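## Task

Lot numbers sit on the shelf edge below each spot, and numbers can repeat. Place one cardboard box of lot 451 and one of lot 434 on the desk, entirely within its edges. Every other cardboard box stays on its own shelf. A lot the storeroom lacks is skipped. Toppling the robot or ending tilted means failure.

## Robot and tools

ROBOT. A Hello Robot Stretch 3 with one arm: a two-wheeled base, a lift sliding on a mast, and a telescoping arm that reaches out to the robot's right side. The base cannot strafe, so to shift the gripper along the robot's forward direction you drive the base. The base is 0.33 m long, 0.34 m wide, rounded at the back, and pivots about the point between its drive wheels, 0.05 m behind its front edge. With arm retracted and wrist folded, a turn sweeps a 0.28 m radius; an unfolded level wrist pokes out past that.

FRAMES. Base frame: metres, origin on the floor between the drive wheels, x forward, y left, z up. hand_pose is reported in it, located where closed fingertips meet; with all wrist joints at zero its x points up, y back toward the mast, z toward the rear. The odometry frame is the base frame as it was at scene start; base_odometry only integrates wheel rotation (slip counts as motion), heading in rad from -3.142 to 3.142, left positive.

move. The action is given by base, joints, speeds, pace, contact_limits, or servos alone; cameras and blocking are not part of it. base is one object holding exactly one key: translate_m, a relative drive in metres from the base's last reported position, forward positive, -3 to 3; or rotate_rad, a relative turn in place in radians, left positive, -6.4 to 6.4. joints is one object of absolute targets keyed by joint name, one number each: lift_m 0 to 1.1 m; arm_m extension 0 to 0.52 m; wrist_yaw_rad -1.345 to 4.42 (0 along the arm, positive toward the front); wrist_pitch_rad -1.57 to 0.451 (0 level, negative tips fingers down); wrist_roll_rad -2.911 to 2.918 (0 fingers side by side, level); gripper_m -0.089 to 0.179 (larger is wider; the real tip gap is about 0.007 less near closed, 0.025 less fully open); head_pan_rad -3.953 to 1.73 (0 ahead, positive left, -1.57 faces along the arm); head_tilt_rad -1.53 to 0.419 (negative down). A joint counts as done within ±0.004 for lift, arm and gripper, ±0.02 for yaw and roll, ±0.05 for pitch, ±0.1 for head joints. All motions in a call start together. pace is "default" or "max"; default/max top speeds: translate 0.12/0.30 m/s, rotate 0.76/1.90 rad/s, lift 0.11/0.15 m/s, arm 0.14/0.40 m/s. speeds sets per-key top speeds (m/s or rad/s) up to max. The base is capped at 0.10 m/s and 0.63 rad/s unless lift_m < 0.30, arm_m < 0.03 and wrist_yaw_rad > 2.54. contact_limits goes next to its own command: arm_m is an effort percent (1 to 100; negative sense when retracting); lift_m is {"down": v, "up": v}, percent push beyond free motion, defaults about 32-47 down and 21-36 up, under about 12 may trip in free travel; translate_m and rotate_rad trip on either wheel's effort, and the base has no contact stop without one. {"servos": "reboot"} revives servos that shut off. An action runs at most about 14 to 15 s (time_out). blocking true or omitted waits until everything rests; false returns in about 0.5 s while motion continues, and a later move overrides only what it names. Unknown keys make a call invalid; out-of-range values get it refused. A refusal or an unrequested stop cancels the remaining move, wait and finished_scene calls of that reply.

Other tools: wait(seconds 0 to 10) returns state and images, early if motions end. stop brakes all running motions; braked ones read "stopped" and may keep pressing. zoom_image(camera, region [x0, y0, x1, y1] in pixels, top-left origin, at most 504 by 504) enlarges the latest image. finished_scene(scene 1 to 3) ends the scene irreversibly and reports the next task. cameras: head_camera, nav_camera, wrist_camera or all; [] gives none.

RESULTS. The move line gives done or the worst status. base_status/joint_status: moving, done, off_target (resting away from target, possibly still pushing), stopped, contact_stop (that arm or lift goes slack), time_out or torque_fault (target dropped). on_its_own lists uncommanded behaviour; its "held at" is a target. motor_effort in percent, positive toward higher values, bracket = peak; wrist pitch maxes near 45, roll near 72. lidar_m: 12 sectors of 30 degrees, first straight ahead, counterclockwise (4th left, 7th behind, 10th right), seen at 0.17 m height, blind to glass and table tops; "-" means nothing or too close. wrist_depth_mm and head_depth_mm are 7x7 median depths from top left (head image sideways). base_tilt in degrees, forward/right positive, bias up to about 4. If turned_by_wheels and turned_by_imu disagree by more than 0.15 rad, believe the IMU. head_camera images need a quarter turn clockwise to be upright, nav_camera a quarter turn counterclockwise. Calibration intrinsics and T_world_to_cam are supplied per camera.

CAUTIONS. Grip with gripper_m below the object's width; release with at least 0.05 above it or fully open; readings do not confirm a hold, and a stall guard may loosen a tight grip. Before folding (yaw to 3.0) or unfolding the wrist, have lift_m 0.32 to 0.95, pitch -0.4, roll near 0; once folded lift may go to 0.25. With yaw below -0.4 keep pitch at -0.5 or lower. Pushing on something rigid with the gripper above about 0.45 m, or driving while holding or hooking something fixed, can tip the robot; back off if base_tilt shows a lean. Wrist and head push until servos fault. Avoid drops, releasing moving objects, slams and hard pushes. Loose objects may occasionally get nudged. The simulation keeps running while you compose a reply.

Each tool is called by a JSON object that holds its "api" and its "payload".

## Session

{"api": "move", "payload": {}}

Scene clock: 0.00 s.
base_odometry: x=+0.000 y=+0.000 heading=+0.000
turned_by_wheels: +0.000
turned_by_imu: +0.000
base_tilt: forward=-0.3 right=-1.3
lidar_m: 0.73 0.73 0.85 1.53 2.66 1.26 1.01 1.11 1.82 1.63 1.40 0.83
head_depth_mm: 802 792 784 776 768 761 757 / 774 765 758 751 744 737 730 / 748 740 734 728 721 715 708 / 724 715 710 705 699 694 687 / 702 695 689 684 679 672 667 / 681 673 667 664 658 652 648 / 661 655 652 644 640 634 631
base_status: not commanded
joint_positions: lift_m=+0.374 arm_m=+0.001 wrist_yaw_rad=+3.009 wrist_pitch_rad=-0.462 wrist_roll_rad=+0.000 gripper_m=+0.037 head_pan_rad=+0.000 head_tilt_rad=-0.003
joint_status: not commanded
measured_speeds: all 0
motor_effort: left_wheel=-0.4 right_wheel=+0.1 lift_m=+22.4 arm_m=-2.9 wrist_yaw_rad=-1.0 wrist_pitch_rad=+1.9 wrist_roll_rad=-0.1 gripper_m=+0.3 head_pan_rad=+1.2 head_tilt_rad=+6.7
hand_pose: x=+0.0076 y=+0.0712 z=+0.3774 quat_wxyz=(+0.207, +0.697, +0.116, +0.676) (m; base frame)
wrist_depth_mm: - 138 - - - 859 - / - 151 - - - 975 - / - 167 922 - - 937 - / 840 775 203 821 806 791 762 / 698 671 212 657 648 671 666 / 590 599 126 579 128 582 578 / 522 546 287 355 507 509 509
pictures: head_camera (sideways), nav_camera (sideways), wrist_camera
camera_calibration:
head_camera: T_world_to_cam=[[0.049258, -0.0462949, -0.997713, 1.31416], [0.0559933, 0.997482, -0.0435198, 0.0560066], [0.997215, -0.0537216, 0.0517262, -0.117899], [0, 0, 0, 1]] pos_world=[0.0497012, -0.00136013, 1.31969]
nav_camera: T_world_to_cam=[[-0.0233498, 0.0170467, 0.999582, -1.25828], [0.00969844, -0.999804, 0.017277, 0.0275711], [0.99968, 0.0100978, 0.0231799, -0.0831342], [0, 0, 0, 1]] pos_world=[0.0534596, 0.0498547, 1.25921]
wrist_camera: T_world_to_cam=[[0.994963, -0.0965217, -0.0270514, 0.016197], [-0.0806635, -0.610724, -0.787724, 0.37395], [0.0595115, 0.785938, -0.615434, 0.342021], [0, 0, 0, 1]] pos_world=[-0.00630544, -0.0388635, 0.505499]

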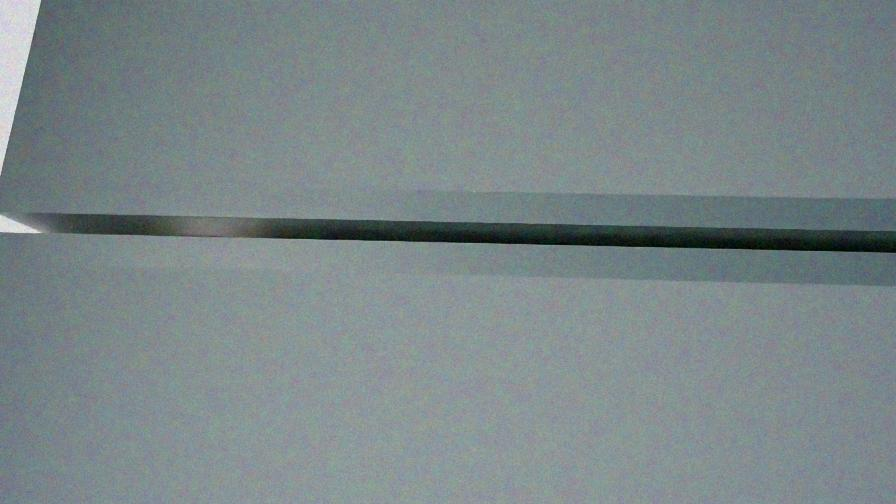

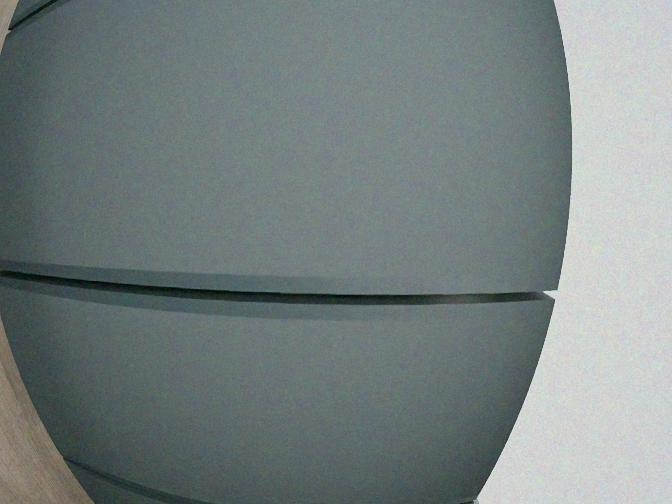

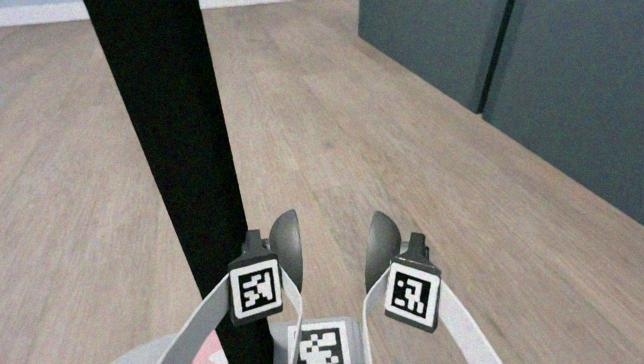

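Look around.

{"api": "move", "payload": {"joints": {"head_pan_rad": 1.5, "head_tilt_rad": -0.4}, "cameras": ["nav_camera"]}}

{"api": "move", "payload": {"joints": {"head_pan_rad": -1.2, "head_tilt_rad": -0.4}, "cameras": ["nav_camera", "head_camera"]}}

{"api": "move", "payload": {"joints": {"head_pan_rad": -2.4, "head_tilt_rad": -0.4}, "cameras": ["nav_camera", "head_camera"]}}

{"api": "move", "payload": {"joints": {"head_pan_rad": -3.6, "head_tilt_rad": -0.4}, "cameras": ["nav_camera"]}}

Scene clock: 11.00 s.
move: done
base_odometry: x=+0.000 y=+0.000 heading=+0.000
turned_by_wheels: +0.000
turned_by_imu: +0.000
base_tilt: forward=-0.5 right=-1.2
lidar_m: 0.72 0.72 0.85 1.53 2.66 1.26 1.01 1.11 1.82 1.62 1.39 0.83
head_depth_mm: 1090 1113 1130 1155 1184 1214 1236 / 1314 1340 1372 1408 1448 1484 1396 / 2400 2531 2674 1827 1877 1724 1415 / 2331 2452 2661 2864 2383 1767 1399 / 2251 2407 2589 2781 2368 1754 1399 / 2222 2346 2519 2687 2349 1757 1395 / 2140 2275 2403 2594 2349 1740 1381
base_status: not commanded
joint_positions: lift_m=+0.374 arm_m=+0.001 wrist_yaw_rad=+3.009 wrist_pitch_rad=-0.462 wrist_roll_rad=+0.000 gripper_m=+0.037 head_pan_rad=+1.535 head_tilt_rad=-0.404
joint_status: all done
measured_speeds: translate_m=+0.000 rotate_rad=+0.000 lift_m=+0.000 arm_m=+0.000 wrist_yaw_rad=+0.000 wrist_pitch_rad=+0.000 wrist_roll_rad=+0.000 head_pan_rad=-0.024 head_tilt_rad=+0.000
motor_effort: left_wheel=-0.3(0.8) right_wheel=+0.3(1.1) lift_m=+23.6(23.9) arm_m=-9.8(10.1) wrist_yaw_rad=-1.1(1.5) wrist_pitch_rad=+1.9(2.0) wrist_roll_rad=-0.1(0.3) gripper_m=+0.9(0.9) head_pan_rad=-3.0(5.4) head_tilt_rad=-2.3(8.5)
hand_pose: x=+0.0076 y=+0.0712 z=+0.3774 quat_wxyz=(+0.207, +0.697, +0.116, +0.676) (m; base frame)
wrist_depth_mm: - 138 - - - 852 - / - 151 - - - 968 - / - 167 936 - - 933 - / 835 782 204 815 797 801 760 / 704 668 211 666 649 673 667 / 600 597 126 576 129 588 580 / 524 537 287 353 499 515 510
pictures: nav_camera (sideways)
camera_calibration:
nav_camera: T_world_to_cam=[[-0.00398219, 0.368627, 0.929569, -1.16669], [0.999729, -0.0198432, 0.0121517, 0.0283061], [0.0229251, 0.929366, -0.368448, 0.432609], [0, 0, 0, 1]] pos_world=[-0.042862, 0.0285835, 1.24357]

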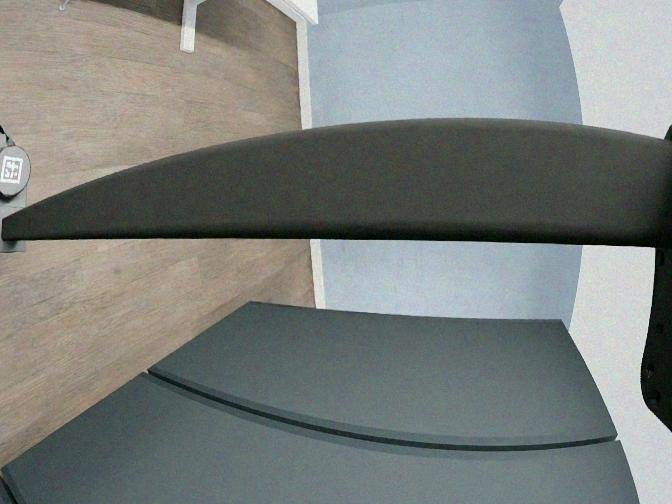

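Scene clock: 13.70 s.
move: done
base_odometry: x=+0.000 y=+0.000 heading=+0.000
turned_by_wheels: +0.000
turned_by_imu: +0.000
base_tilt: forward=-0.3 right=-1.3
lidar_m: 0.72 0.73 0.85 1.53 2.66 1.26 1.01 1.11 1.81 1.62 1.39 0.83
head_depth_mm: 1380 1750 1872 2003 2097 1813 1421 / 1695 1639 1578 1678 1830 1783 1423 / 1745 1827 1931 2070 2167 1784 1415 / 1763 1851 1946 2083 2170 1766 1404 / 1766 1890 1992 2107 2225 1756 1394 / 1741 1711 1804 1869 2007 1749 1388 / 1415 1493 1567 1601 1671 1645 1380
base_status: not commanded
joint_positions: lift_m=+0.374 arm_m=+0.001 wrist_yaw_rad=+3.009 wrist_pitch_rad=-0.462 wrist_roll_rad=+0.000 gripper_m=+0.037 head_pan_rad=-1.208 head_tilt_rad=-0.403
joint_status: all done
measured_speeds: translate_m=+0.000 rotate_rad=+0.000 lift_m=+0.000 arm_m=+0.000 wrist_yaw_rad=+0.000 wrist_pitch_rad=+0.000 wrist_roll_rad=+0.000 head_pan_rad=+0.024 head_tilt_rad=+0.000
motor_effort: left_wheel=-0.2(0.8) right_wheel=+0.8(1.1) lift_m=+23.3(24.0) arm_m=-12.6(13.4) wrist_yaw_rad=-0.3(1.6) wrist_pitch_rad=+1.8(2.1) wrist_roll_rad=-0.2(0.3) gripper_m=+0.6(1.1) head_pan_rad=+3.3(4.8) head_tilt_rad=+4.5(4.8)
hand_pose: x=+0.0076 y=+0.0712 z=+0.3774 quat_wxyz=(+0.207, +0.697, +0.116, +0.676) (m; base frame)
wrist_depth_mm: - 139 - - - 852 - / - 150 - - - 981 - / - 167 907 - - 941 - / 829 759 204 829 810 792 762 / 702 678 210 659 654 679 674 / 603 602 126 567 129 581 576 / 522 533 288 355 500 508 509
pictures: head_camera (sideways), nav_camera (sideways)
camera_calibration:
head_camera: T_world_to_cam=[[-0.165043, 0.30464, -0.938059, 1.23725], [0.944972, 0.321235, -0.061937, 0.074511], [0.282469, -0.896662, -0.340894, 0.397564], [0, 0, 0, 1]] pos_world=[0.0214897, -0.0443701, 1.30075]
nav_camera: T_world_to_cam=[[0.14646, -0.338115, 0.929638, -1.16769], [-0.929287, -0.369159, 0.0121393, 0.0400072], [0.33908, -0.865679, -0.368273, 0.430457], [0, 0, 0, 1]] pos_world=[0.0622392, -0.00740811, 1.24357]

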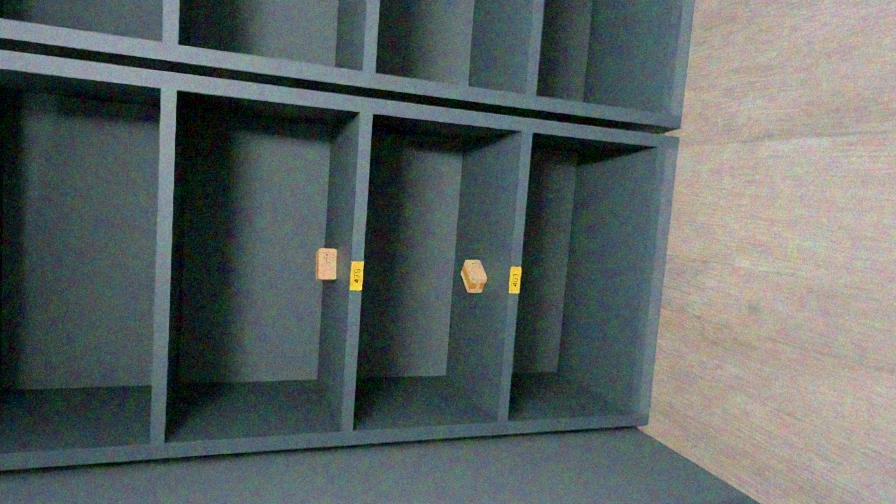

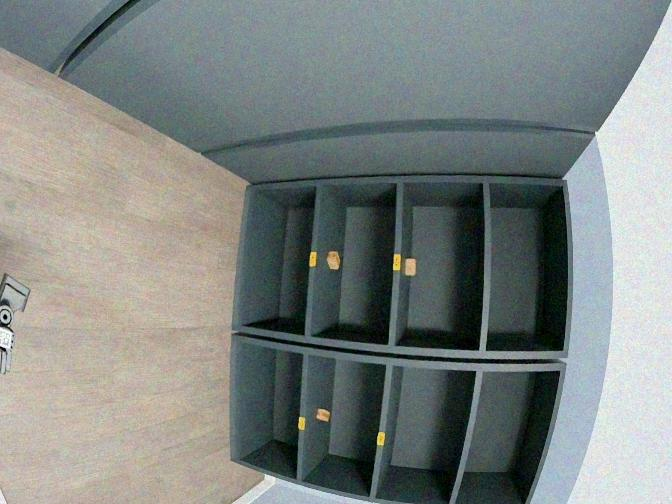

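Scene clock: 14.83 s.
move: done
base_odometry: x=+0.000 y=+0.000 heading=+0.000
turned_by_wheels: +0.000
turned_by_imu: +0.000
base_tilt: forward=-0.4 right=-1.2
lidar_m: 0.73 0.72 0.85 1.53 2.66 1.26 1.01 1.12 1.81 1.63 1.39 0.83
head_depth_mm: 1290 1348 1426 1503 1113 921 1336 / 1339 1417 1498 1600 1693 1726 1419 / 1396 1477 1570 1665 1790 1791 1407 / 1462 1559 1652 1765 1892 1763 1408 / 1541 1649 1747 1876 2047 1758 1401 / 1635 1744 1860 2008 2154 1749 1395 / 1740 1869 2031 2184 2271 1742 1376
base_status: not commanded
joint_positions: lift_m=+0.374 arm_m=+0.001 wrist_yaw_rad=+3.009 wrist_pitch_rad=-0.462 wrist_roll_rad=+0.000 gripper_m=+0.037 head_pan_rad=-2.430 head_tilt_rad=-0.400
joint_status: all done
measured_speeds: all 0
motor_effort: left_wheel=-0.3(0.7) right_wheel=+0.6(0.9) lift_m=+23.3(23.9) arm_m=-12.9(13.7) wrist_yaw_rad=-0.5(1.3) wrist_pitch_rad=+2.0(2.0) wrist_roll_rad=+0.1(0.2) gripper_m=-0.2(0.9) head_pan_rad=+2.6(6.3) head_tilt_rad=+5.3(8.2)
hand_pose: x=+0.0076 y=+0.0712 z=+0.3774 quat_wxyz=(+0.207, +0.697, +0.116, +0.676) (m; base frame)
wrist_depth_mm: - 138 - - - 863 - / - 150 - - - 973 - / - 167 904 - - 946 - / 844 771 202 821 807 784 761 / 694 675 212 658 654 666 665 / 600 597 126 569 129 585 580 / 529 538 288 354 502 508 510
pictures: head_camera (sideways), nav_camera (sideways)
camera_calibration:
head_camera: T_world_to_cam=[[0.227703, 0.257697, -0.939012, 1.23609], [0.625406, -0.777848, -0.0618117, 0.0762864], [-0.746337, -0.573189, -0.338283, 0.400376], [0, 0, 0, 1]] pos_world=[-0.0303562, -0.0297062, 1.30086]
nav_camera: T_world_to_cam=[[-0.265445, -0.251644, 0.930706, -1.16659], [-0.665066, 0.746685, 0.0122062, 0.0383316], [-0.698016, -0.615741, -0.365564, 0.433315], [0, 0, 0, 1]] pos_world=[0.0182883, -0.0553772, 1.24369]

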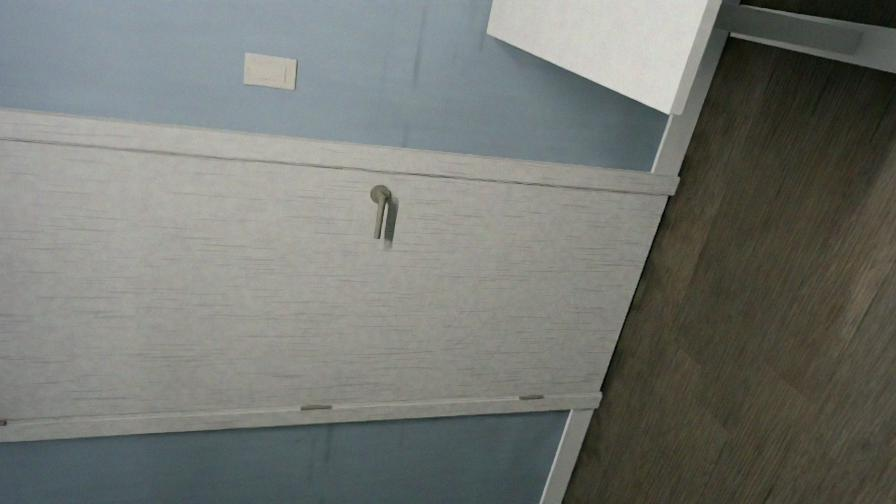

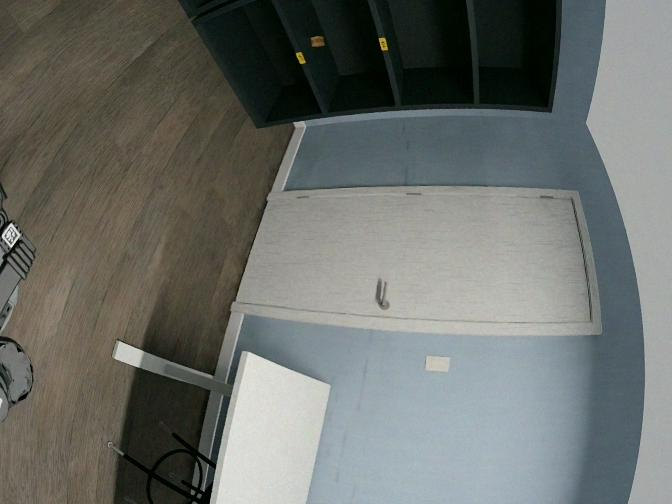

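Scene clock: 15.97 s.
move: done
base_odometry: x=+0.000 y=+0.000 heading=+0.000
turned_by_wheels: +0.000
turned_by_imu: +0.000
base_tilt: forward=-0.3 right=-1.2
lidar_m: 0.72 0.73 0.85 1.53 2.66 1.26 1.01 1.11 1.81 1.63 1.39 0.83
head_depth_mm: 2420 2577 2755 2911 2437 1792 1429 / 2184 2370 2614 2783 2466 1805 1418 / 1960 2106 2285 1729 2303 1788 1422 / 1784 1889 2052 1704 1870 1763 1409 / 1630 1738 1861 1686 1210 1755 1396 / 1508 1604 1697 1662 1124 1681 1399 / 1403 1480 1564 1582 1059 1630 1389
base_status: not commanded
joint_positions: lift_m=+0.374 arm_m=+0.001 wrist_yaw_rad=+3.009 wrist_pitch_rad=-0.462 wrist_roll_rad=+0.000 gripper_m=+0.037 head_pan_rad=-3.636 head_tilt_rad=-0.400
joint_status: all done
measured_speeds: translate_m=+0.000 rotate_rad=+0.000 lift_m=+0.000 arm_m=+0.000 wrist_yaw_rad=+0.000 wrist_pitch_rad=+0.000 wrist_roll_rad=+0.000 head_pan_rad=+0.024 head_tilt_rad=+0.000
motor_effort: left_wheel=-0.3(0.6) right_wheel=+0.5(0.9) lift_m=+23.3(23.9) arm_m=-12.4(13.6) wrist_yaw_rad=+0.0(1.8) wrist_pitch_rad=+1.9(2.0) wrist_roll_rad=+0.3(0.3) gripper_m=+0.3(1.1) head_pan_rad=+3.6(4.3) head_tilt_rad=+4.7(8.2)
hand_pose: x=+0.0076 y=+0.0712 z=+0.3774 quat_wxyz=(+0.207, +0.697, +0.116, +0.676) (m; base frame)
wrist_depth_mm: - 139 - - - 849 - / - 150 - - - 997 - / - 167 920 - - 940 - / 833 776 203 814 803 797 769 / 696 664 212 657 654 669 665 / 603 599 126 571 129 579 580 / 528 539 288 356 506 519 509
pictures: nav_camera (sideways)
camera_calibration:
nav_camera: T_world_to_cam=[[-0.329407, 0.15811, 0.930856, -1.1664], [0.460452, 0.887601, 0.0121801, 0.0315217], [-0.824303, 0.432627, -0.365184, 0.433552], [0, 0, 0, 1]] pos_world=[-0.0413558, -0.0311261, 1.24369]

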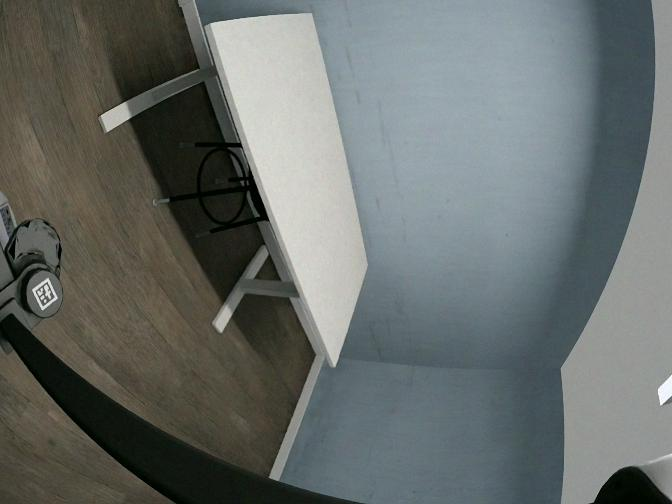

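{"api": "move", "payload": {"joints": {"head_pan_rad": -1.5, "head_tilt_rad": -0.4}, "cameras": ["head_camera"]}}

{"api": "zoom_image", "payload": {"camera": "head_camera", "region": [270, 260, 570, 460]}}

{"api": "zoom_image", "payload": {"camera": "head_camera", "region": [270, 20, 570, 220]}}

Scene clock: 27.87 s.
move: done
base_odometry: x=+0.000 y=+0.000 heading=+0.000
turned_by_wheels: +0.000
turned_by_imu: +0.000
base_tilt: forward=-0.3 right=-1.2
lidar_m: 0.73 0.72 0.86 1.53 2.65 1.26 1.01 1.11 1.81 1.63 1.39 0.82
head_depth_mm: 1866 1935 2036 2057 2082 1806 1421 / 1837 1933 2057 2183 2314 1802 1418 / 1796 1922 1999 2131 2297 1774 1411 / 1458 1496 1616 1931 1960 1765 1412 / 1728 1814 1918 2052 2026 1765 1403 / 1708 1821 1912 2015 2126 1739 1402 / 1691 1791 1865 1982 2104 1750 1391
base_status: not commanded
joint_positions: lift_m=+0.374 arm_m=+0.001 wrist_yaw_rad=+3.009 wrist_pitch_rad=-0.462 wrist_roll_rad=+0.000 gripper_m=+0.037 head_pan_rad=-1.492 head_tilt_rad=-0.400
joint_status: all done
measured_speeds: translate_m=+0.000 rotate_rad=+0.000 lift_m=+0.000 arm_m=+0.000 wrist_yaw_rad=+0.000 wrist_pitch_rad=+0.000 wrist_roll_rad=+0.000 head_pan_rad=-0.024 head_tilt_rad=+0.000
motor_effort: left_wheel=-0.4(0.8) right_wheel=+0.8(1.3) lift_m=+23.7(24.2) arm_m=-12.7(13.6) wrist_yaw_rad=-0.4(1.7) wrist_pitch_rad=+1.9(2.1) wrist_roll_rad=-0.1(0.3) gripper_m=+0.3(1.0) head_pan_rad=-3.2(5.8) head_tilt_rad=+3.8(9.5)
hand_pose: x=+0.0076 y=+0.0712 z=+0.3774 quat_wxyz=(+0.207, +0.697, +0.116, +0.676) (m; base frame)
wrist_depth_mm: - 138 - - - 880 - / - 150 - - - 983 - / - 167 924 - - 929 - / 836 779 204 802 796 795 768 / 700 673 211 668 665 675 668 / 603 601 126 574 128 579 579 / 524 537 289 351 505 511 508
pictures: head_camera (sideways)
camera_calibration:
head_camera: T_world_to_cam=[[-0.0729973, 0.335321, -0.939271, 1.2383], [0.99712, 0.0439691, -0.061796, 0.0740127], [0.0205774, -0.941077, -0.337565, 0.394843], [0, 0, 0, 1]] pos_world=[0.00846823, -0.0469058, 1.30096]

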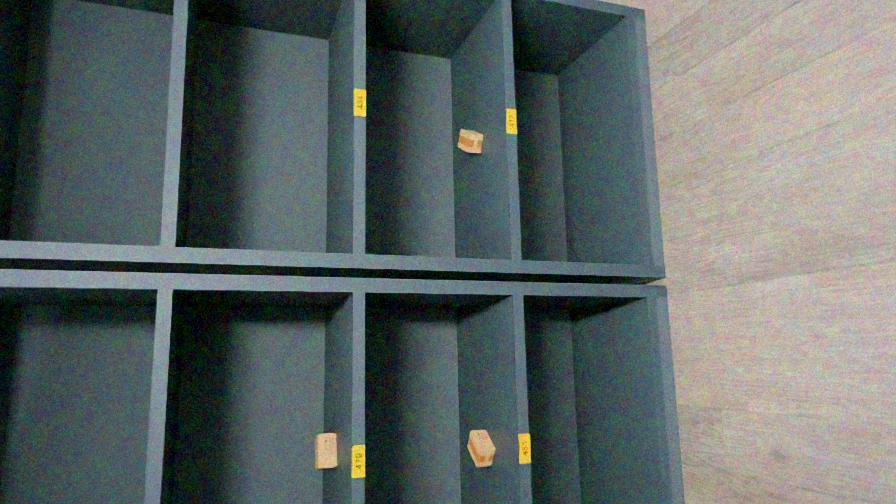

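Scaled by 1.680 from the camera's 896x504 image, which has a finer 1280x720 frame.

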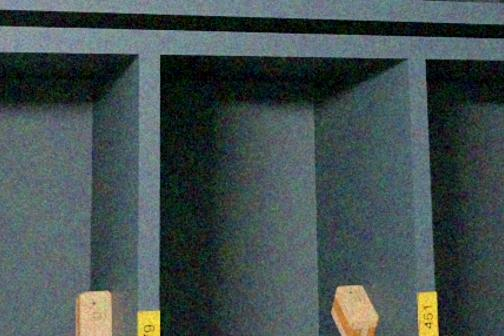

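Scaled by 1.680 from the camera's 896x504 image, which has a finer 1280x720 frame.

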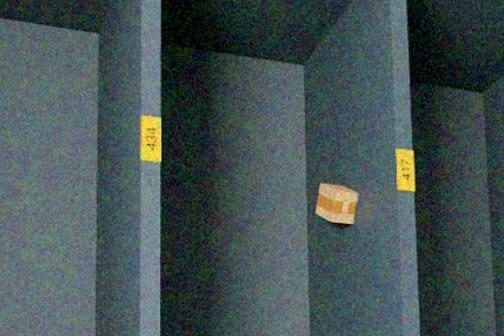

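{"api": "zoom_image", "payload": {"camera": "head_camera", "region": [340, 80, 385, 125]}}

{"api": "zoom_image", "payload": {"camera": "head_camera", "region": [490, 100, 535, 145]}}

{"api": "zoom_image", "payload": {"camera": "head_camera", "region": [338, 438, 383, 483]}}

{"api": "zoom_image", "payload": {"camera": "head_camera", "region": [502, 426, 547, 471]}}

Scaled by 11.200 from the camera's 896x504 image, which has a finer 1280x720 frame.

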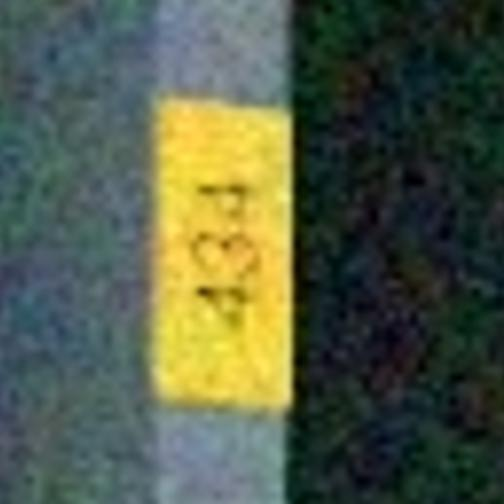

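Scaled by 11.200 from the camera's 896x504 image, which has a finer 1280x720 frame.

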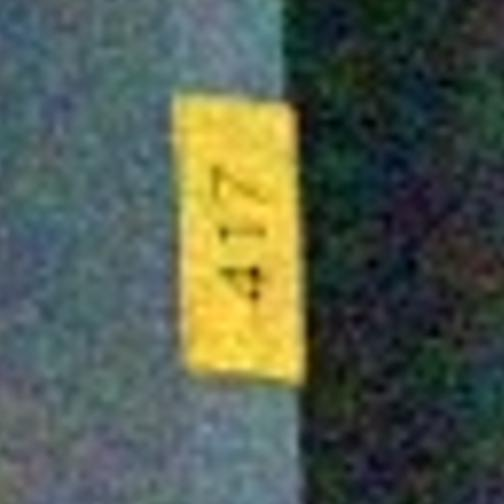

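Scaled by 11.200 from the camera's 896x504 image, which has a finer 1280x720 frame.

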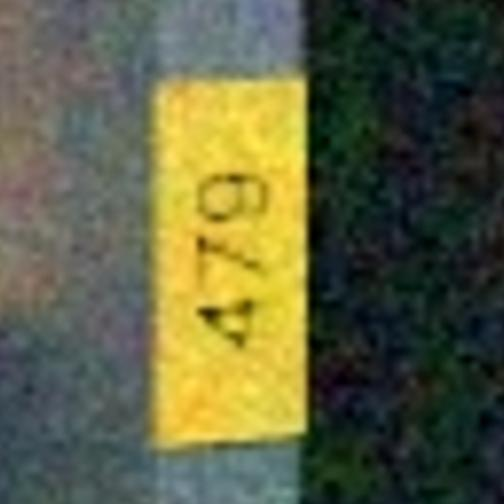

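Scaled by 11.200 from the camera's 896x504 image, which has a finer 1280x720 frame.

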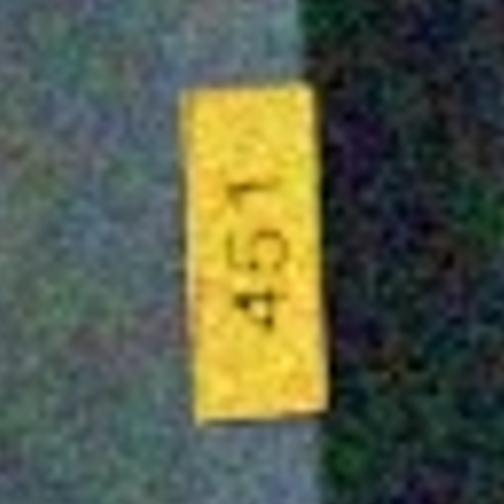

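{"api": "move", "payload": {"base": {"rotate_rad": -1.162}, "joints": {"head_pan_rad": -0.3, "head_tilt_rad": -0.4}, "cameras": []}}

{"api": "move", "payload": {"base": {"translate_m": 0.956}, "cameras": ["nav_camera"]}}

{"api": "move", "payload": {"base": {"rotate_rad": 1.458}, "joints": {"head_pan_rad": -1.57, "head_tilt_rad": -0.5}, "cameras": ["head_camera", "nav_camera"]}}

Scene clock: 72.87 s.
move: done
base_odometry: x=+0.000 y=+0.000 heading=-1.162
turned_by_wheels: -1.162
turned_by_imu: -1.142
base_tilt: forward=-0.3 right=-1.2
lidar_m: 1.67 0.88 0.73 0.72 0.81 1.29 2.66 1.26 1.01 1.11 1.71 1.63
head_depth_mm: 1817 1895 2057 2164 2186 1810 1429 / 1807 1916 2012 2121 2302 1789 1421 / 1764 1897 1975 2090 2189 1788 1414 / 1467 1495 1586 1772 1954 1782 1410 / 1729 1841 1942 2063 2137 1773 1407 / 1702 1812 1881 2018 2108 1756 1390 / 1692 1803 1870 1987 2132 1745 1395
base_status: done
joint_positions: lift_m=+0.374 arm_m=+0.001 wrist_yaw_rad=+3.009 wrist_pitch_rad=-0.462 wrist_roll_rad=+0.000 gripper_m=+0.037 head_pan_rad=-0.298 head_tilt_rad=-0.400
joint_status: all done
measured_speeds: all 0
motor_effort: left_wheel=+7.7(12.0) right_wheel=-9.3(13.2) lift_m=+23.7(24.5) arm_m=-12.3(13.7) wrist_yaw_rad=+0.7(2.1) wrist_pitch_rad=+2.0(2.1) wrist_roll_rad=-0.1(0.3) gripper_m=+0.1(0.9) head_pan_rad=-3.5(5.9) head_tilt_rad=+3.2(7.0)
hand_pose: x=+0.0076 y=+0.0712 z=+0.3774 quat_wxyz=(+0.207, +0.697, +0.116, +0.676) (m; base frame)
wrist_depth_mm: - 138 - - - - - / - 150 161 - - - - / - 167 176 - - - - / 844 772 204 808 800 788 774 / 701 676 211 666 666 677 670 / 603 600 126 574 129 588 577 / 526 540 287 355 502 508 514
pictures: none
No camera images: "cameras" was empty.

Scene clock: 83.57 s.
move: done
base_odometry: x=+0.380 y=-0.877 heading=-1.162
turned_by_wheels: +0.000
turned_by_imu: +0.000
base_tilt: forward=-0.3 right=-1.1
lidar_m: 1.12 0.67 0.55 0.55 0.61 0.98 3.56 1.57 1.60 1.71 1.38 0.77
head_depth_mm: 659 720 720 738 783 858 966 / 668 946 949 874 952 960 930 / 680 1026 1095 929 1254 1057 1196 / 695 1008 1080 919 1243 1052 1214 / 708 992 1063 906 1231 1044 912 / 625 984 1050 875 1221 1007 909 / 645 969 1038 885 1195 1032 900
base_status: done
joint_positions: lift_m=+0.374 arm_m=+0.001 wrist_yaw_rad=+3.009 wrist_pitch_rad=-0.462 wrist_roll_rad=+0.000 gripper_m=+0.037 head_pan_rad=-0.300 head_tilt_rad=-0.400
joint_status: not commanded
measured_speeds: all 0
motor_effort: left_wheel=+3.3(12.6) right_wheel=+6.9(10.2) lift_m=+23.8(24.9) arm_m=-11.6(13.5) wrist_yaw_rad=-0.7(1.9) wrist_pitch_rad=+1.9(2.1) wrist_roll_rad=-0.1(0.4) gripper_m=+0.4(1.1) head_pan_rad=-2.8(3.9) head_tilt_rad=+1.7(3.9)
hand_pose: x=+0.0076 y=+0.0712 z=+0.3774 quat_wxyz=(+0.207, +0.697, +0.116, +0.676) (m; base frame)
wrist_depth_mm: - 139 - - - 532 - / - 151 161 - - 582 - / - 166 176 - - 635 - / 804 190 196 - 750 713 - / 696 678 211 670 657 683 660 / 598 600 126 573 129 577 577 / 528 538 287 355 505 513 508
pictures: nav_camera (sideways)
camera_calibration:
nav_camera: T_world_to_cam=[[0.353443, -0.091465, 0.930974, -1.17071], [-0.280567, -0.959757, 0.012224, 0.035932], [0.89239, -0.265521, -0.364881, 0.422677], [0, 0, 0, 1]] pos_world=[0.0466685, 0.0396363, 1.24369]

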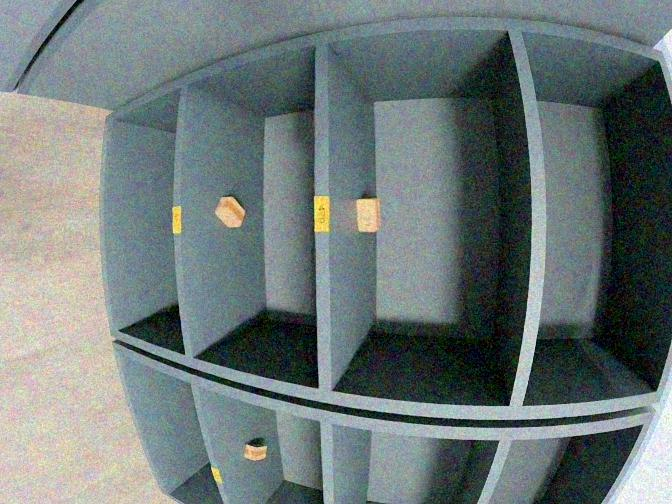

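Scene clock: 87.00 s.
move: done
base_odometry: x=+0.380 y=-0.877 heading=+0.296
turned_by_wheels: +1.458
turned_by_imu: +1.434
base_tilt: forward=-0.3 right=-1.2
lidar_m: 0.55 0.58 0.83 3.55 1.84 1.57 1.72 1.46 0.77 1.14 0.74 0.56
head_depth_mm: 831 998 1058 789 1083 937 1031 / 855 995 1069 836 1247 992 1242 / 882 1006 1070 823 1243 984 1235 / 913 1011 1076 815 1235 984 1226 / 942 1015 1081 804 1225 1010 1225 / 941 1025 1086 850 1214 1006 1214 / 953 1028 1079 845 1159 999 1215
base_status: done
joint_positions: lift_m=+0.374 arm_m=+0.001 wrist_yaw_rad=+3.009 wrist_pitch_rad=-0.462 wrist_roll_rad=+0.000 gripper_m=+0.037 head_pan_rad=-1.571 head_tilt_rad=-0.500
joint_status: all done
measured_speeds: all 0
motor_effort: left_wheel=-8.4(13.2) right_wheel=+8.5(12.5) lift_m=+23.8(24.8) arm_m=-13.1(13.6) wrist_yaw_rad=-0.6(2.1) wrist_pitch_rad=+2.0(2.1) wrist_roll_rad=-0.2(0.3) gripper_m=+0.3(0.9) head_pan_rad=+3.1(4.4) head_tilt_rad=-4.3(7.4)
hand_pose: x=+0.0076 y=+0.0712 z=+0.3774 quat_wxyz=(+0.207, +0.697, +0.116, +0.676) (m; base frame)
wrist_depth_mm: - 139 - - - - - / - 150 - - - - - / - 167 922 - - 936 - / 846 766 203 808 800 793 - / 697 671 212 657 664 665 666 / 595 597 126 575 129 579 578 / 531 536 287 354 508 513 515
pictures: head_camera (sideways), nav_camera (sideways)
camera_calibration:
head_camera: T_world_to_cam=[[-0.0461342, 0.432471, -0.900467, 1.1875], [0.997479, -0.0287179, -0.0648969, 0.0780463], [-0.0539256, -0.90119, -0.430056, 0.515615], [0, 0, 0, 1]] pos_world=[0.00473978, -0.0466526, 1.29611]
nav_camera: T_world_to_cam=[[0.016896, -0.456196, 0.889719, -1.11484], [-0.999808, -0.0165182, 0.0105171, 0.0425412], [0.00989872, -0.889726, -0.456388, 0.547132], [0, 0, 0, 1]] pos_world=[0.0559536, -0.021087, 1.24115]

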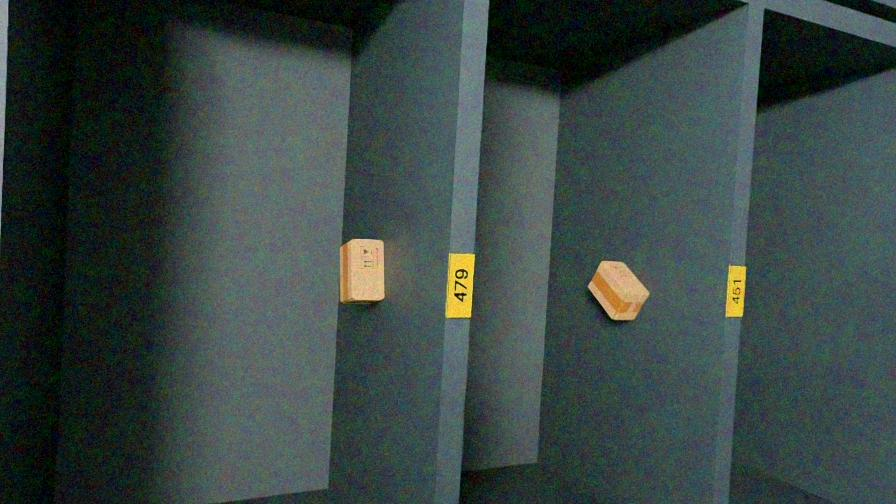

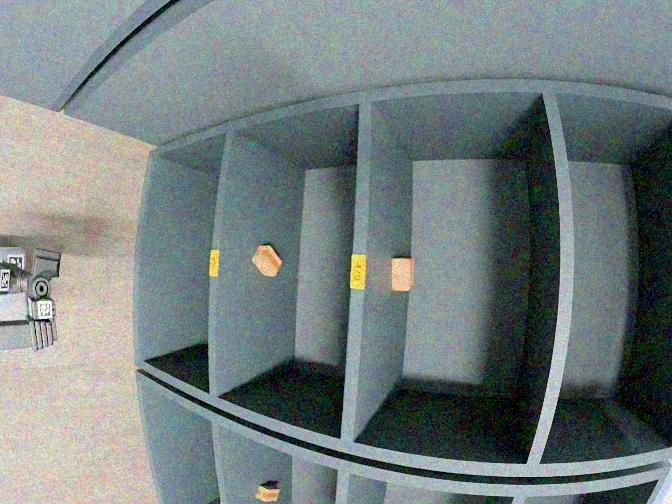

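{"api": "move", "payload": {"joints": {"lift_m": 0.5, "wrist_pitch_rad": -0.4}, "cameras": []}}

{"api": "move", "payload": {"joints": {"wrist_yaw_rad": 0}, "cameras": []}}

{"api": "move", "payload": {"joints": {"wrist_pitch_rad": -0.2, "gripper_m": 0.179, "lift_m": 0.57}, "cameras": ["wrist_camera"]}}

Scene clock: 105.10 s.
move: done
base_odometry: x=+0.380 y=-0.877 heading=+0.296
turned_by_wheels: +0.000
turned_by_imu: +0.000
base_tilt: forward=-0.4 right=-1.2
lidar_m: 0.55 0.58 0.83 3.55 1.84 1.57 1.72 1.46 0.77 1.14 0.74 0.56
head_depth_mm: 831 995 1060 791 1076 934 1035 / 858 999 1066 838 1254 997 1247 / 882 1006 1065 826 1237 989 1235 / 915 1015 1075 816 1237 980 1231 / 941 1012 1078 807 1220 1004 1223 / 946 1024 1085 851 1209 1004 1232 / 952 1027 1080 843 1156 998 1219
base_status: not commanded
joint_positions: lift_m=+0.500 arm_m=+0.001 wrist_yaw_rad=+3.009 wrist_pitch_rad=-0.420 wrist_roll_rad=+0.000 gripper_m=+0.037 head_pan_rad=-1.570 head_tilt_rad=-0.500
joint_status: all done
measured_speeds: all 0
motor_effort: left_wheel=-8.4(8.9) right_wheel=+8.5(9.6) lift_m=+29.7(33.9) arm_m=-12.5(13.0) wrist_yaw_rad=-0.3(1.5) wrist_pitch_rad=+3.2(5.6) wrist_roll_rad=+0.0(0.3) gripper_m=+0.4(0.8) head_pan_rad=+3.5(4.0) head_tilt_rad=-3.8(5.0)
hand_pose: x=+0.0083 y=+0.0767 z=+0.5123 quat_wxyz=(+0.193, +0.699, +0.101, +0.681) (m; base frame)
wrist_depth_mm: - 137 - - - - - / - 148 - - - - - / - 163 - - - - - / - 188 207 - - - - / 906 886 203 876 851 864 - / 788 774 129 744 129 750 726 / 666 688 267 675 648 652 658
pictures: none
No camera images: "cameras" was empty.

Scene clock: 107.60 s.
move: done
base_odometry: x=+0.380 y=-0.877 heading=+0.296
turned_by_wheels: +0.000
turned_by_imu: +0.000
base_tilt: forward=-0.3 right=-1.2
lidar_m: 0.55 0.58 0.83 3.56 1.84 1.57 1.71 1.46 0.77 1.14 0.74 0.56
head_depth_mm: 831 998 1056 791 1080 935 1029 / 857 1000 1067 835 1249 989 1242 / 884 1003 1072 827 1243 985 1238 / 916 1013 1077 814 1235 980 1229 / 940 1019 1083 805 1228 1010 1225 / 943 1021 1084 852 1216 1000 1214 / 954 1029 1078 842 1162 994 1217
base_status: not commanded
joint_positions: lift_m=+0.500 arm_m=+0.001 wrist_yaw_rad=+0.003 wrist_pitch_rad=-0.420 wrist_roll_rad=+0.000 gripper_m=+0.037 head_pan_rad=-1.570 head_tilt_rad=-0.500
joint_status: all done
measured_speeds: all 0
motor_effort: left_wheel=-8.3(8.8) right_wheel=+9.1(9.6) lift_m=+23.1(29.7) arm_m=-12.3(12.8) wrist_yaw_rad=-2.5(6.4) wrist_pitch_rad=+3.2(3.3) wrist_roll_rad=+0.2(0.3) gripper_m=+0.2(0.9) head_pan_rad=+3.6(4.0) head_tilt_rad=-3.6(4.4)
hand_pose: x=-0.0208 y=-0.3697 z=+0.5123 quat_wxyz=(+0.692, +0.149, -0.691, -0.146) (m; base frame)
wrist_depth_mm: - - - - - - - / - - - - - - - / - - - - - - - / - - - - - - - / - - - 149 151 - 547 / - 761 126 - 126 667 604 / 654 686 650 661 649 667 637
pictures: none
No camera images: "cameras" was empty.

Scene clock: 109.57 s.
move: done
base_odometry: x=+0.380 y=-0.877 heading=+0.296
turned_by_wheels: +0.000
turned_by_imu: +0.000
base_tilt: forward=-0.4 right=-1.3
lidar_m: 0.55 0.58 0.83 3.56 1.84 1.57 1.71 1.46 0.77 1.13 0.74 0.56
head_depth_mm: 830 990 1058 790 1083 933 1036 / 852 999 1065 836 1249 993 1240 / 883 1001 1066 825 1246 986 1244 / 914 1016 1075 816 1234 981 1232 / 943 1019 1078 804 1229 1010 1226 / 945 1020 1083 851 1211 1005 1221 / 950 1030 1083 842 1156 996 1218
base_status: not commanded
joint_positions: lift_m=+0.570 arm_m=+0.001 wrist_yaw_rad=+0.003 wrist_pitch_rad=-0.221 wrist_roll_rad=+0.000 gripper_m=+0.179 head_pan_rad=-1.570 head_tilt_rad=-0.500
joint_status: all done
measured_speeds: all 0
motor_effort: left_wheel=-8.4(8.6) right_wheel=+8.8(9.6) lift_m=+29.8(34.1) arm_m=-11.6(12.2) wrist_yaw_rad=-2.4(4.4) wrist_pitch_rad=+3.5(4.8) wrist_roll_rad=+0.0(0.3) gripper_m=+0.3(83.5) head_pan_rad=+3.7(4.0) head_tilt_rad=-2.6(3.9)
hand_pose: x=-0.0207 y=-0.3902 z=+0.6290 quat_wxyz=(+0.703, +0.079, -0.702, -0.077) (m; base frame)
wrist_depth_mm: - 834 - - - - - / - 870 - - - - - / - - - 647 - - - / - - - - - - 457 / - 142 - - - 987 - / - 126 - - - 897 476 / - - - - - - 105
pictures: wrist_camera
camera_calibration:
wrist_camera: T_world_to_cam=[[-0.99886, -0.0443065, -0.017766, -0.0202155], [-0.0020027, 0.410741, -0.91175, 0.766198], [0.0476937, -0.910675, -0.410362, 0.0698591], [0, 0, 0, 1]] pos_world=[-0.0219898, -0.251986, 0.726889]

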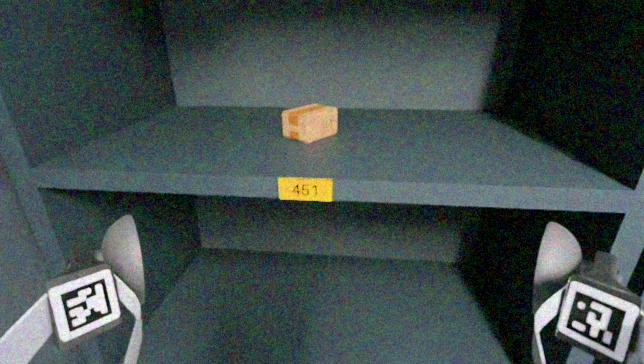

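{"api": "move", "payload": {"base": {"rotate_rad": 0.74}, "cameras": []}}

{"api": "move", "payload": {"base": {"translate_m": -0.15}, "cameras": []}}

{"api": "move", "payload": {"base": {"rotate_rad": -0.74}, "cameras": []}}

{"api": "move", "payload": {"joints": {"wrist_yaw_rad": 0.8}, "cameras": ["wrist_camera", "head_camera"]}}

Scene clock: 144.53 s.
move: done
base_odometry: x=+0.380 y=-0.877 heading=+1.035
turned_by_wheels: +0.740
turned_by_imu: +0.728
base_tilt: forward=-0.3 right=-1.3
lidar_m: 0.64 1.13 3.42 1.57 1.72 1.46 0.80 0.77 0.95 0.63 0.55 0.55
head_depth_mm: 741 865 991 843 1229 966 1217 / 689 750 842 906 1107 1026 1240 / 687 752 820 897 999 1121 1224 / 618 674 743 822 923 1058 1206 / 565 611 664 726 805 898 1026 / 520 556 599 652 714 789 880 / 480 510 548 591 648 717 789
base_status: done
joint_positions: lift_m=+0.570 arm_m=+0.001 wrist_yaw_rad=+0.003 wrist_pitch_rad=-0.221 wrist_roll_rad=+0.000 gripper_m=+0.179 head_pan_rad=-1.570 head_tilt_rad=-0.500
joint_status: not commanded
measured_speeds: all 0
motor_effort: left_wheel=-7.8(12.7) right_wheel=+8.0(12.6) lift_m=+26.5(28.6) arm_m=-12.6(13.9) wrist_yaw_rad=-1.2(4.0) wrist_pitch_rad=+3.5(3.6) wrist_roll_rad=-0.1(0.4) gripper_m=+0.6(1.1) head_pan_rad=+2.7(4.3) head_tilt_rad=-2.9(3.4)
hand_pose: x=-0.0208 y=-0.3902 z=+0.6290 quat_wxyz=(+0.703, +0.079, -0.702, -0.077) (m; base frame)
wrist_depth_mm: - 332 390 446 - 768 - / - 349 405 - - 817 - / 302 365 423 - - - - / 312 385 438 - - - - / - 391 452 - - 965 - / - 144 - - - - - / - 454 - - - - 105
pictures: none
No camera images: "cameras" was empty.

Scene clock: 147.17 s.
move: done
base_odometry: x=+0.304 y=-1.006 heading=+1.036
turned_by_wheels: +0.000
turned_by_imu: -0.001
base_tilt: forward=-0.5 right=-1.3
lidar_m: 0.76 1.34 2.53 1.55 1.61 1.31 0.67 0.63 1.03 0.75 0.65 0.65
head_depth_mm: 826 985 1043 740 1162 968 829 / 808 922 1017 781 1234 961 1180 / 730 811 901 886 1139 991 1237 / 688 748 821 892 999 1095 1220 / 682 734 797 875 968 1080 1208 / 625 669 722 785 859 952 1057 / 578 615 660 714 771 845 930
base_status: done
joint_positions: lift_m=+0.570 arm_m=+0.001 wrist_yaw_rad=+0.003 wrist_pitch_rad=-0.221 wrist_roll_rad=+0.000 gripper_m=+0.179 head_pan_rad=-1.570 head_tilt_rad=-0.500
joint_status: not commanded
measured_speeds: all 0
motor_effort: left_wheel=-3.4(12.5) right_wheel=-9.2(11.3) lift_m=+25.2(26.9) arm_m=-12.2(13.4) wrist_yaw_rad=-3.6(4.4) wrist_pitch_rad=+3.5(3.6) wrist_roll_rad=-0.2(0.3) gripper_m=+0.6(1.1) head_pan_rad=+2.2(3.6) head_tilt_rad=-2.2(3.8)
hand_pose: x=-0.0208 y=-0.3902 z=+0.6290 quat_wxyz=(+0.703, +0.079, -0.702, -0.077) (m; base frame)
wrist_depth_mm: 369 421 - - - 794 - / 382 435 - - - - - / 397 443 - - - - - / 412 460 - - - - 439 / 420 143 - - - - - / - 126 - - - - - / - - - - - - 105
pictures: none
No camera images: "cameras" was empty.

Scene clock: 149.47 s.
move: done
base_odometry: x=+0.304 y=-1.006 heading=+0.296
turned_by_wheels: -0.740
turned_by_imu: -0.727
base_tilt: forward=-0.3 right=-1.2
lidar_m: 0.65 0.69 0.99 3.66 1.59 1.55 1.61 1.32 0.63 1.03 0.82 0.67
head_depth_mm: 781 870 833 705 759 756 834 / 836 902 979 729 1105 941 892 / 839 909 975 722 1160 953 1146 / 845 914 983 714 1178 952 1139 / 848 914 988 706 1175 941 1162 / 855 923 994 697 1174 935 1156 / 858 930 989 689 1181 934 1148
base_status: done
joint_positions: lift_m=+0.570 arm_m=+0.001 wrist_yaw_rad=+0.003 wrist_pitch_rad=-0.221 wrist_roll_rad=+0.000 gripper_m=+0.179 head_pan_rad=-1.570 head_tilt_rad=-0.500
joint_status: not commanded
measured_speeds: all 0
motor_effort: left_wheel=+8.0(11.5) right_wheel=-9.1(13.4) lift_m=+23.9(24.9) arm_m=-12.5(13.5) wrist_yaw_rad=-3.5(4.4) wrist_pitch_rad=+3.5(3.6) wrist_roll_rad=-0.3(0.3) gripper_m=+0.7(1.1) head_pan_rad=+3.0(3.6) head_tilt_rad=-2.1(3.1)
hand_pose: x=-0.0208 y=-0.3902 z=+0.6289 quat_wxyz=(+0.703, +0.079, -0.702, -0.077) (m; base frame)
wrist_depth_mm: - - - - - - - / - 776 - - - - - / - - 550 - - - - / - - - - - - - / - 146 - - - - 357 / - 139 - - - - 375 / - - - - - - 105
pictures: none
No camera images: "cameras" was empty.

Scene clock: 150.83 s.
move: done
base_odometry: x=+0.304 y=-1.006 heading=+0.296
turned_by_wheels: +0.000
turned_by_imu: +0.000
base_tilt: forward=-0.2 right=-1.1
lidar_m: 0.65 0.69 0.98 3.66 1.58 1.55 1.61 1.32 0.63 1.03 0.82 0.67
head_depth_mm: 779 867 832 707 760 755 835 / 833 905 973 730 1103 946 891 / 839 908 976 721 1164 957 1142 / 844 909 980 714 1178 947 1133 / 849 920 985 704 1163 945 1166 / 854 928 989 700 1167 938 1160 / 860 928 987 692 1181 935 1154
base_status: not commanded
joint_positions: lift_m=+0.570 arm_m=+0.001 wrist_yaw_rad=+0.797 wrist_pitch_rad=-0.221 wrist_roll_rad=+0.000 gripper_m=+0.179 head_pan_rad=-1.570 head_tilt_rad=-0.500
joint_status: all done
measured_speeds: all 0
motor_effort: left_wheel=+7.4(8.1) right_wheel=-8.8(9.9) lift_m=+23.7(24.1) arm_m=-12.1(13.2) wrist_yaw_rad=+2.0(6.2) wrist_pitch_rad=+3.4(3.6) wrist_roll_rad=-0.3(0.3) gripper_m=+0.6(1.0) head_pan_rad=+3.0(3.8) head_tilt_rad=-2.3(2.5)
hand_pose: x=+0.1535 y=-0.3167 z=+0.6289 quat_wxyz=(+0.678, +0.345, -0.617, +0.201) (m; base frame)
wrist_depth_mm: 438 - - - - - - / 450 - - - 864 - - / 462 - - - - - 455 / 474 - - - - - 452 / 499 142 - - - - - / - 126 - - - - 302 / - - - 847 - - 105
pictures: head_camera (sideways), wrist_camera
camera_calibration:
head_camera: T_world_to_cam=[[-0.0466101, 0.432438, -0.900458, 1.1875], [0.99751, -0.0276054, -0.0648911, 0.0779893], [-0.0529189, -0.901241, -0.430075, 0.515638], [0, 0, 0, 1]] pos_world=[0.0048412, -0.046652, 1.29611]
wrist_camera: T_world_to_cam=[[-0.668822, -0.74321, -0.0177704, -0.114806], [-0.294246, 0.286595, -0.911747, 0.741898], [0.682713, -0.604568, -0.410367, 0.127947], [0, 0, 0, 1]] pos_world=[0.0541646, -0.220596, 0.726889]

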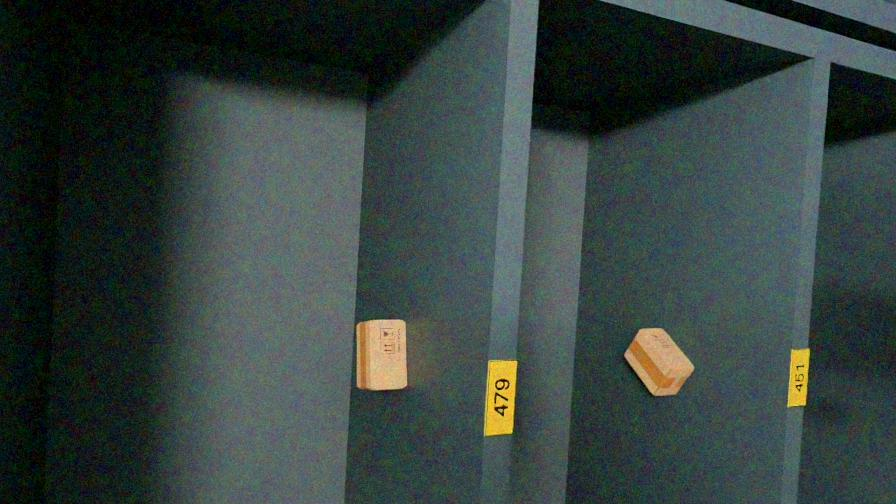

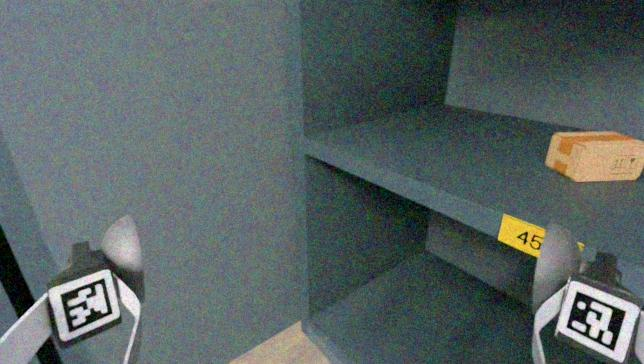

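{"api": "move", "payload": {"base": {"translate_m": -0.13}, "cameras": []}}

{"api": "move", "payload": {"joints": {"arm_m": 0.34}, "contact_limits": {"arm_m": 35}, "cameras": ["wrist_camera"]}}

Scene clock: 172.67 s.
move: done
base_odometry: x=+0.180 y=-1.044 heading=+0.296
turned_by_wheels: +0.000
turned_by_imu: +0.000
base_tilt: forward=-0.3 right=-1.2
lidar_m: 0.78 0.83 1.18 3.67 1.46 1.51 1.48 1.20 0.58 0.59 0.96 0.80
head_depth_mm: 460 486 536 589 654 905 856 / 664 710 660 615 658 728 826 / 836 903 972 721 1094 919 849 / 838 906 978 714 1167 952 1140 / 845 912 976 706 1171 942 1134 / 847 914 984 700 1170 938 1161 / 854 922 975 691 1173 936 1154
base_status: done
joint_positions: lift_m=+0.570 arm_m=+0.001 wrist_yaw_rad=+0.797 wrist_pitch_rad=-0.221 wrist_roll_rad=+0.000 gripper_m=+0.179 head_pan_rad=-1.570 head_tilt_rad=-0.500
joint_status: not commanded
measured_speeds: all 0
motor_effort: left_wheel=-1.9(9.3) right_wheel=-10.8(12.5) lift_m=+23.5(25.0) arm_m=-12.3(13.1) wrist_yaw_rad=+2.1(3.6) wrist_pitch_rad=+3.5(3.6) wrist_roll_rad=-0.1(0.3) gripper_m=+0.6(1.1) head_pan_rad=+3.2(3.3) head_tilt_rad=-1.2(2.1)
hand_pose: x=+0.1536 y=-0.3166 z=+0.6289 quat_wxyz=(+0.678, +0.345, -0.617, +0.201) (m; base frame)
wrist_depth_mm: - - - - 908 - - / - - - - 956 - - / - - - - - 540 - / 580 - - - - - - / 610 143 - - - - - / - 126 - - - - 298 / - 750 872 849 - - 105
pictures: none
No camera images: "cameras" was empty.

Scene clock: 176.37 s.
move: done
base_odometry: x=+0.180 y=-1.044 heading=+0.296
turned_by_wheels: +0.000
turned_by_imu: +0.000
base_tilt: forward=-0.4 right=-1.2
lidar_m: 0.78 0.83 1.18 3.68 1.47 1.51 1.48 1.20 0.58 0.60 0.96 0.80
head_depth_mm: 460 486 536 588 655 912 856 / 664 707 660 615 658 730 805 / 835 901 970 724 1099 667 594 / 837 906 976 715 1168 945 1142 / 842 914 982 707 1169 872 1138 / 848 915 984 699 1165 939 1157 / 851 922 979 693 1168 931 1154
base_status: not commanded
joint_positions: lift_m=+0.570 arm_m=+0.340 wrist_yaw_rad=+0.797 wrist_pitch_rad=-0.221 wrist_roll_rad=+0.000 gripper_m=+0.179 head_pan_rad=-1.570 head_tilt_rad=-0.500
joint_status: all done
measured_speeds: all 0
motor_effort: left_wheel=-1.9(2.4) right_wheel=-11.0(11.5) lift_m=+24.1(25.3) arm_m=+13.5(15.0) wrist_yaw_rad=+2.4(3.1) wrist_pitch_rad=+3.5(3.6) wrist_roll_rad=+0.0(0.4) gripper_m=+0.7(1.1) head_pan_rad=+3.1(3.5) head_tilt_rad=-0.9(2.0)
contact_limits: arm_m 35 (drawing in: default 31, maximum 55; extending or still: default 40, maximum 69)
hand_pose: x=+0.1536 y=-0.6560 z=+0.6289 quat_wxyz=(+0.678, +0.345, -0.617, +0.201) (m; base frame)
wrist_depth_mm: - - - 698 - - - / - - - 742 - - - / - - - - - - - / - - - 343 332 - - / - 146 - 331 329 314 328 / - 260 281 278 278 277 276 / - 232 234 234 232 232 105
pictures: wrist_camera
camera_calibration:
wrist_camera: T_world_to_cam=[[-0.668418, -0.743573, -0.0177734, -0.367275], [-0.294411, 0.286447, -0.91174, 0.83909], [0.683037, -0.604191, -0.410382, -0.0770389], [0, 0, 0, 1]] pos_world=[0.054164, -0.559997, 0.726889]

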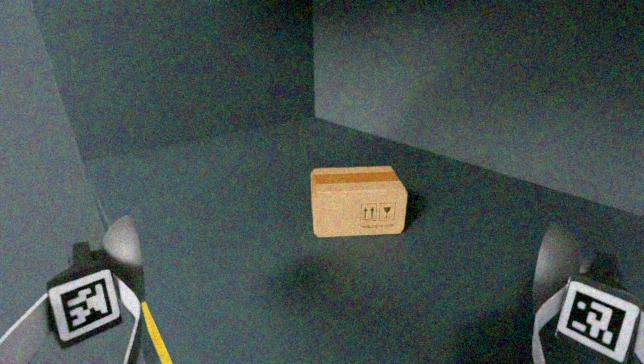

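{"api": "move", "payload": {"base": {"translate_m": 0.04}, "joints": {"arm_m": 0.405, "lift_m": 0.515}, "speeds": {"arm_m": 0.06, "translate_m": 0.05}, "contact_limits": {"arm_m": 30}, "cameras": ["wrist_camera"]}}

Scene clock: 194.13 s.
move: done
base_odometry: x=+0.218 y=-1.032 heading=+0.296
turned_by_wheels: +0.000
turned_by_imu: +0.000
base_tilt: forward=-0.4 right=-1.2
lidar_m: 0.74 0.78 1.12 3.68 1.49 1.53 1.52 1.24 0.59 0.79 0.91 0.76
head_depth_mm: 582 567 546 594 649 726 832 / 779 878 867 685 752 758 830 / 837 902 970 722 1142 894 601 / 842 912 976 712 1169 759 1130 / 847 914 979 707 1168 809 1132 / 850 917 981 697 1164 939 1156 / 853 919 979 691 1172 931 1148
base_status: done
joint_positions: lift_m=+0.515 arm_m=+0.405 wrist_yaw_rad=+0.797 wrist_pitch_rad=-0.221 wrist_roll_rad=+0.000 gripper_m=+0.179 head_pan_rad=-1.570 head_tilt_rad=-0.500
joint_status: all done
measured_speeds: all 0
motor_effort: left_wheel=+5.9(10.2) right_wheel=+6.0(8.1) lift_m=+23.3(26.4) arm_m=+13.3(15.6) wrist_yaw_rad=+1.0(3.0) wrist_pitch_rad=+3.5(3.6) wrist_roll_rad=-0.3(0.6) gripper_m=+0.3(1.0) head_pan_rad=+2.6(3.0) head_tilt_rad=-0.5(1.2)
contact_limits: arm_m 30 (drawing in: default 31, maximum 55; extending or still: default 40, maximum 69)
hand_pose: x=+0.1537 y=-0.7210 z=+0.5740 quat_wxyz=(+0.678, +0.345, -0.617, +0.201) (m; base frame)
wrist_depth_mm: - - - 644 - - 315 / - - - 676 - - 321 / - - - 283 - - 324 / 314 314 312 241 250 305 318 / 253 239 248 249 246 246 245 / 119 144 200 199 197 198 - / 118 162 166 166 165 159 107
pictures: wrist_camera
camera_calibration:
wrist_camera: T_world_to_cam=[[-0.66835, -0.743636, -0.0177327, -0.416653], [-0.294379, 0.286318, -0.911791, 0.807606], [0.683118, -0.604175, -0.410271, -0.13891], [0, 0, 0, 1]] pos_world=[0.0541639, -0.624997, 0.671989]

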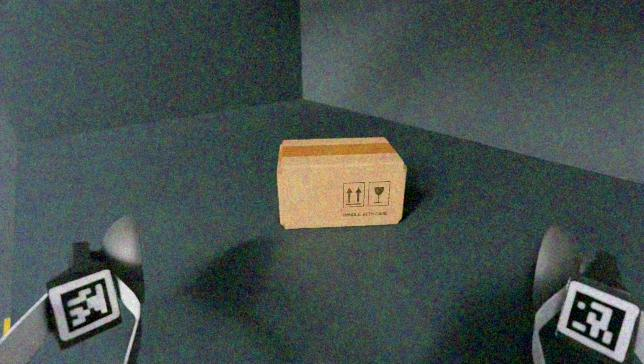

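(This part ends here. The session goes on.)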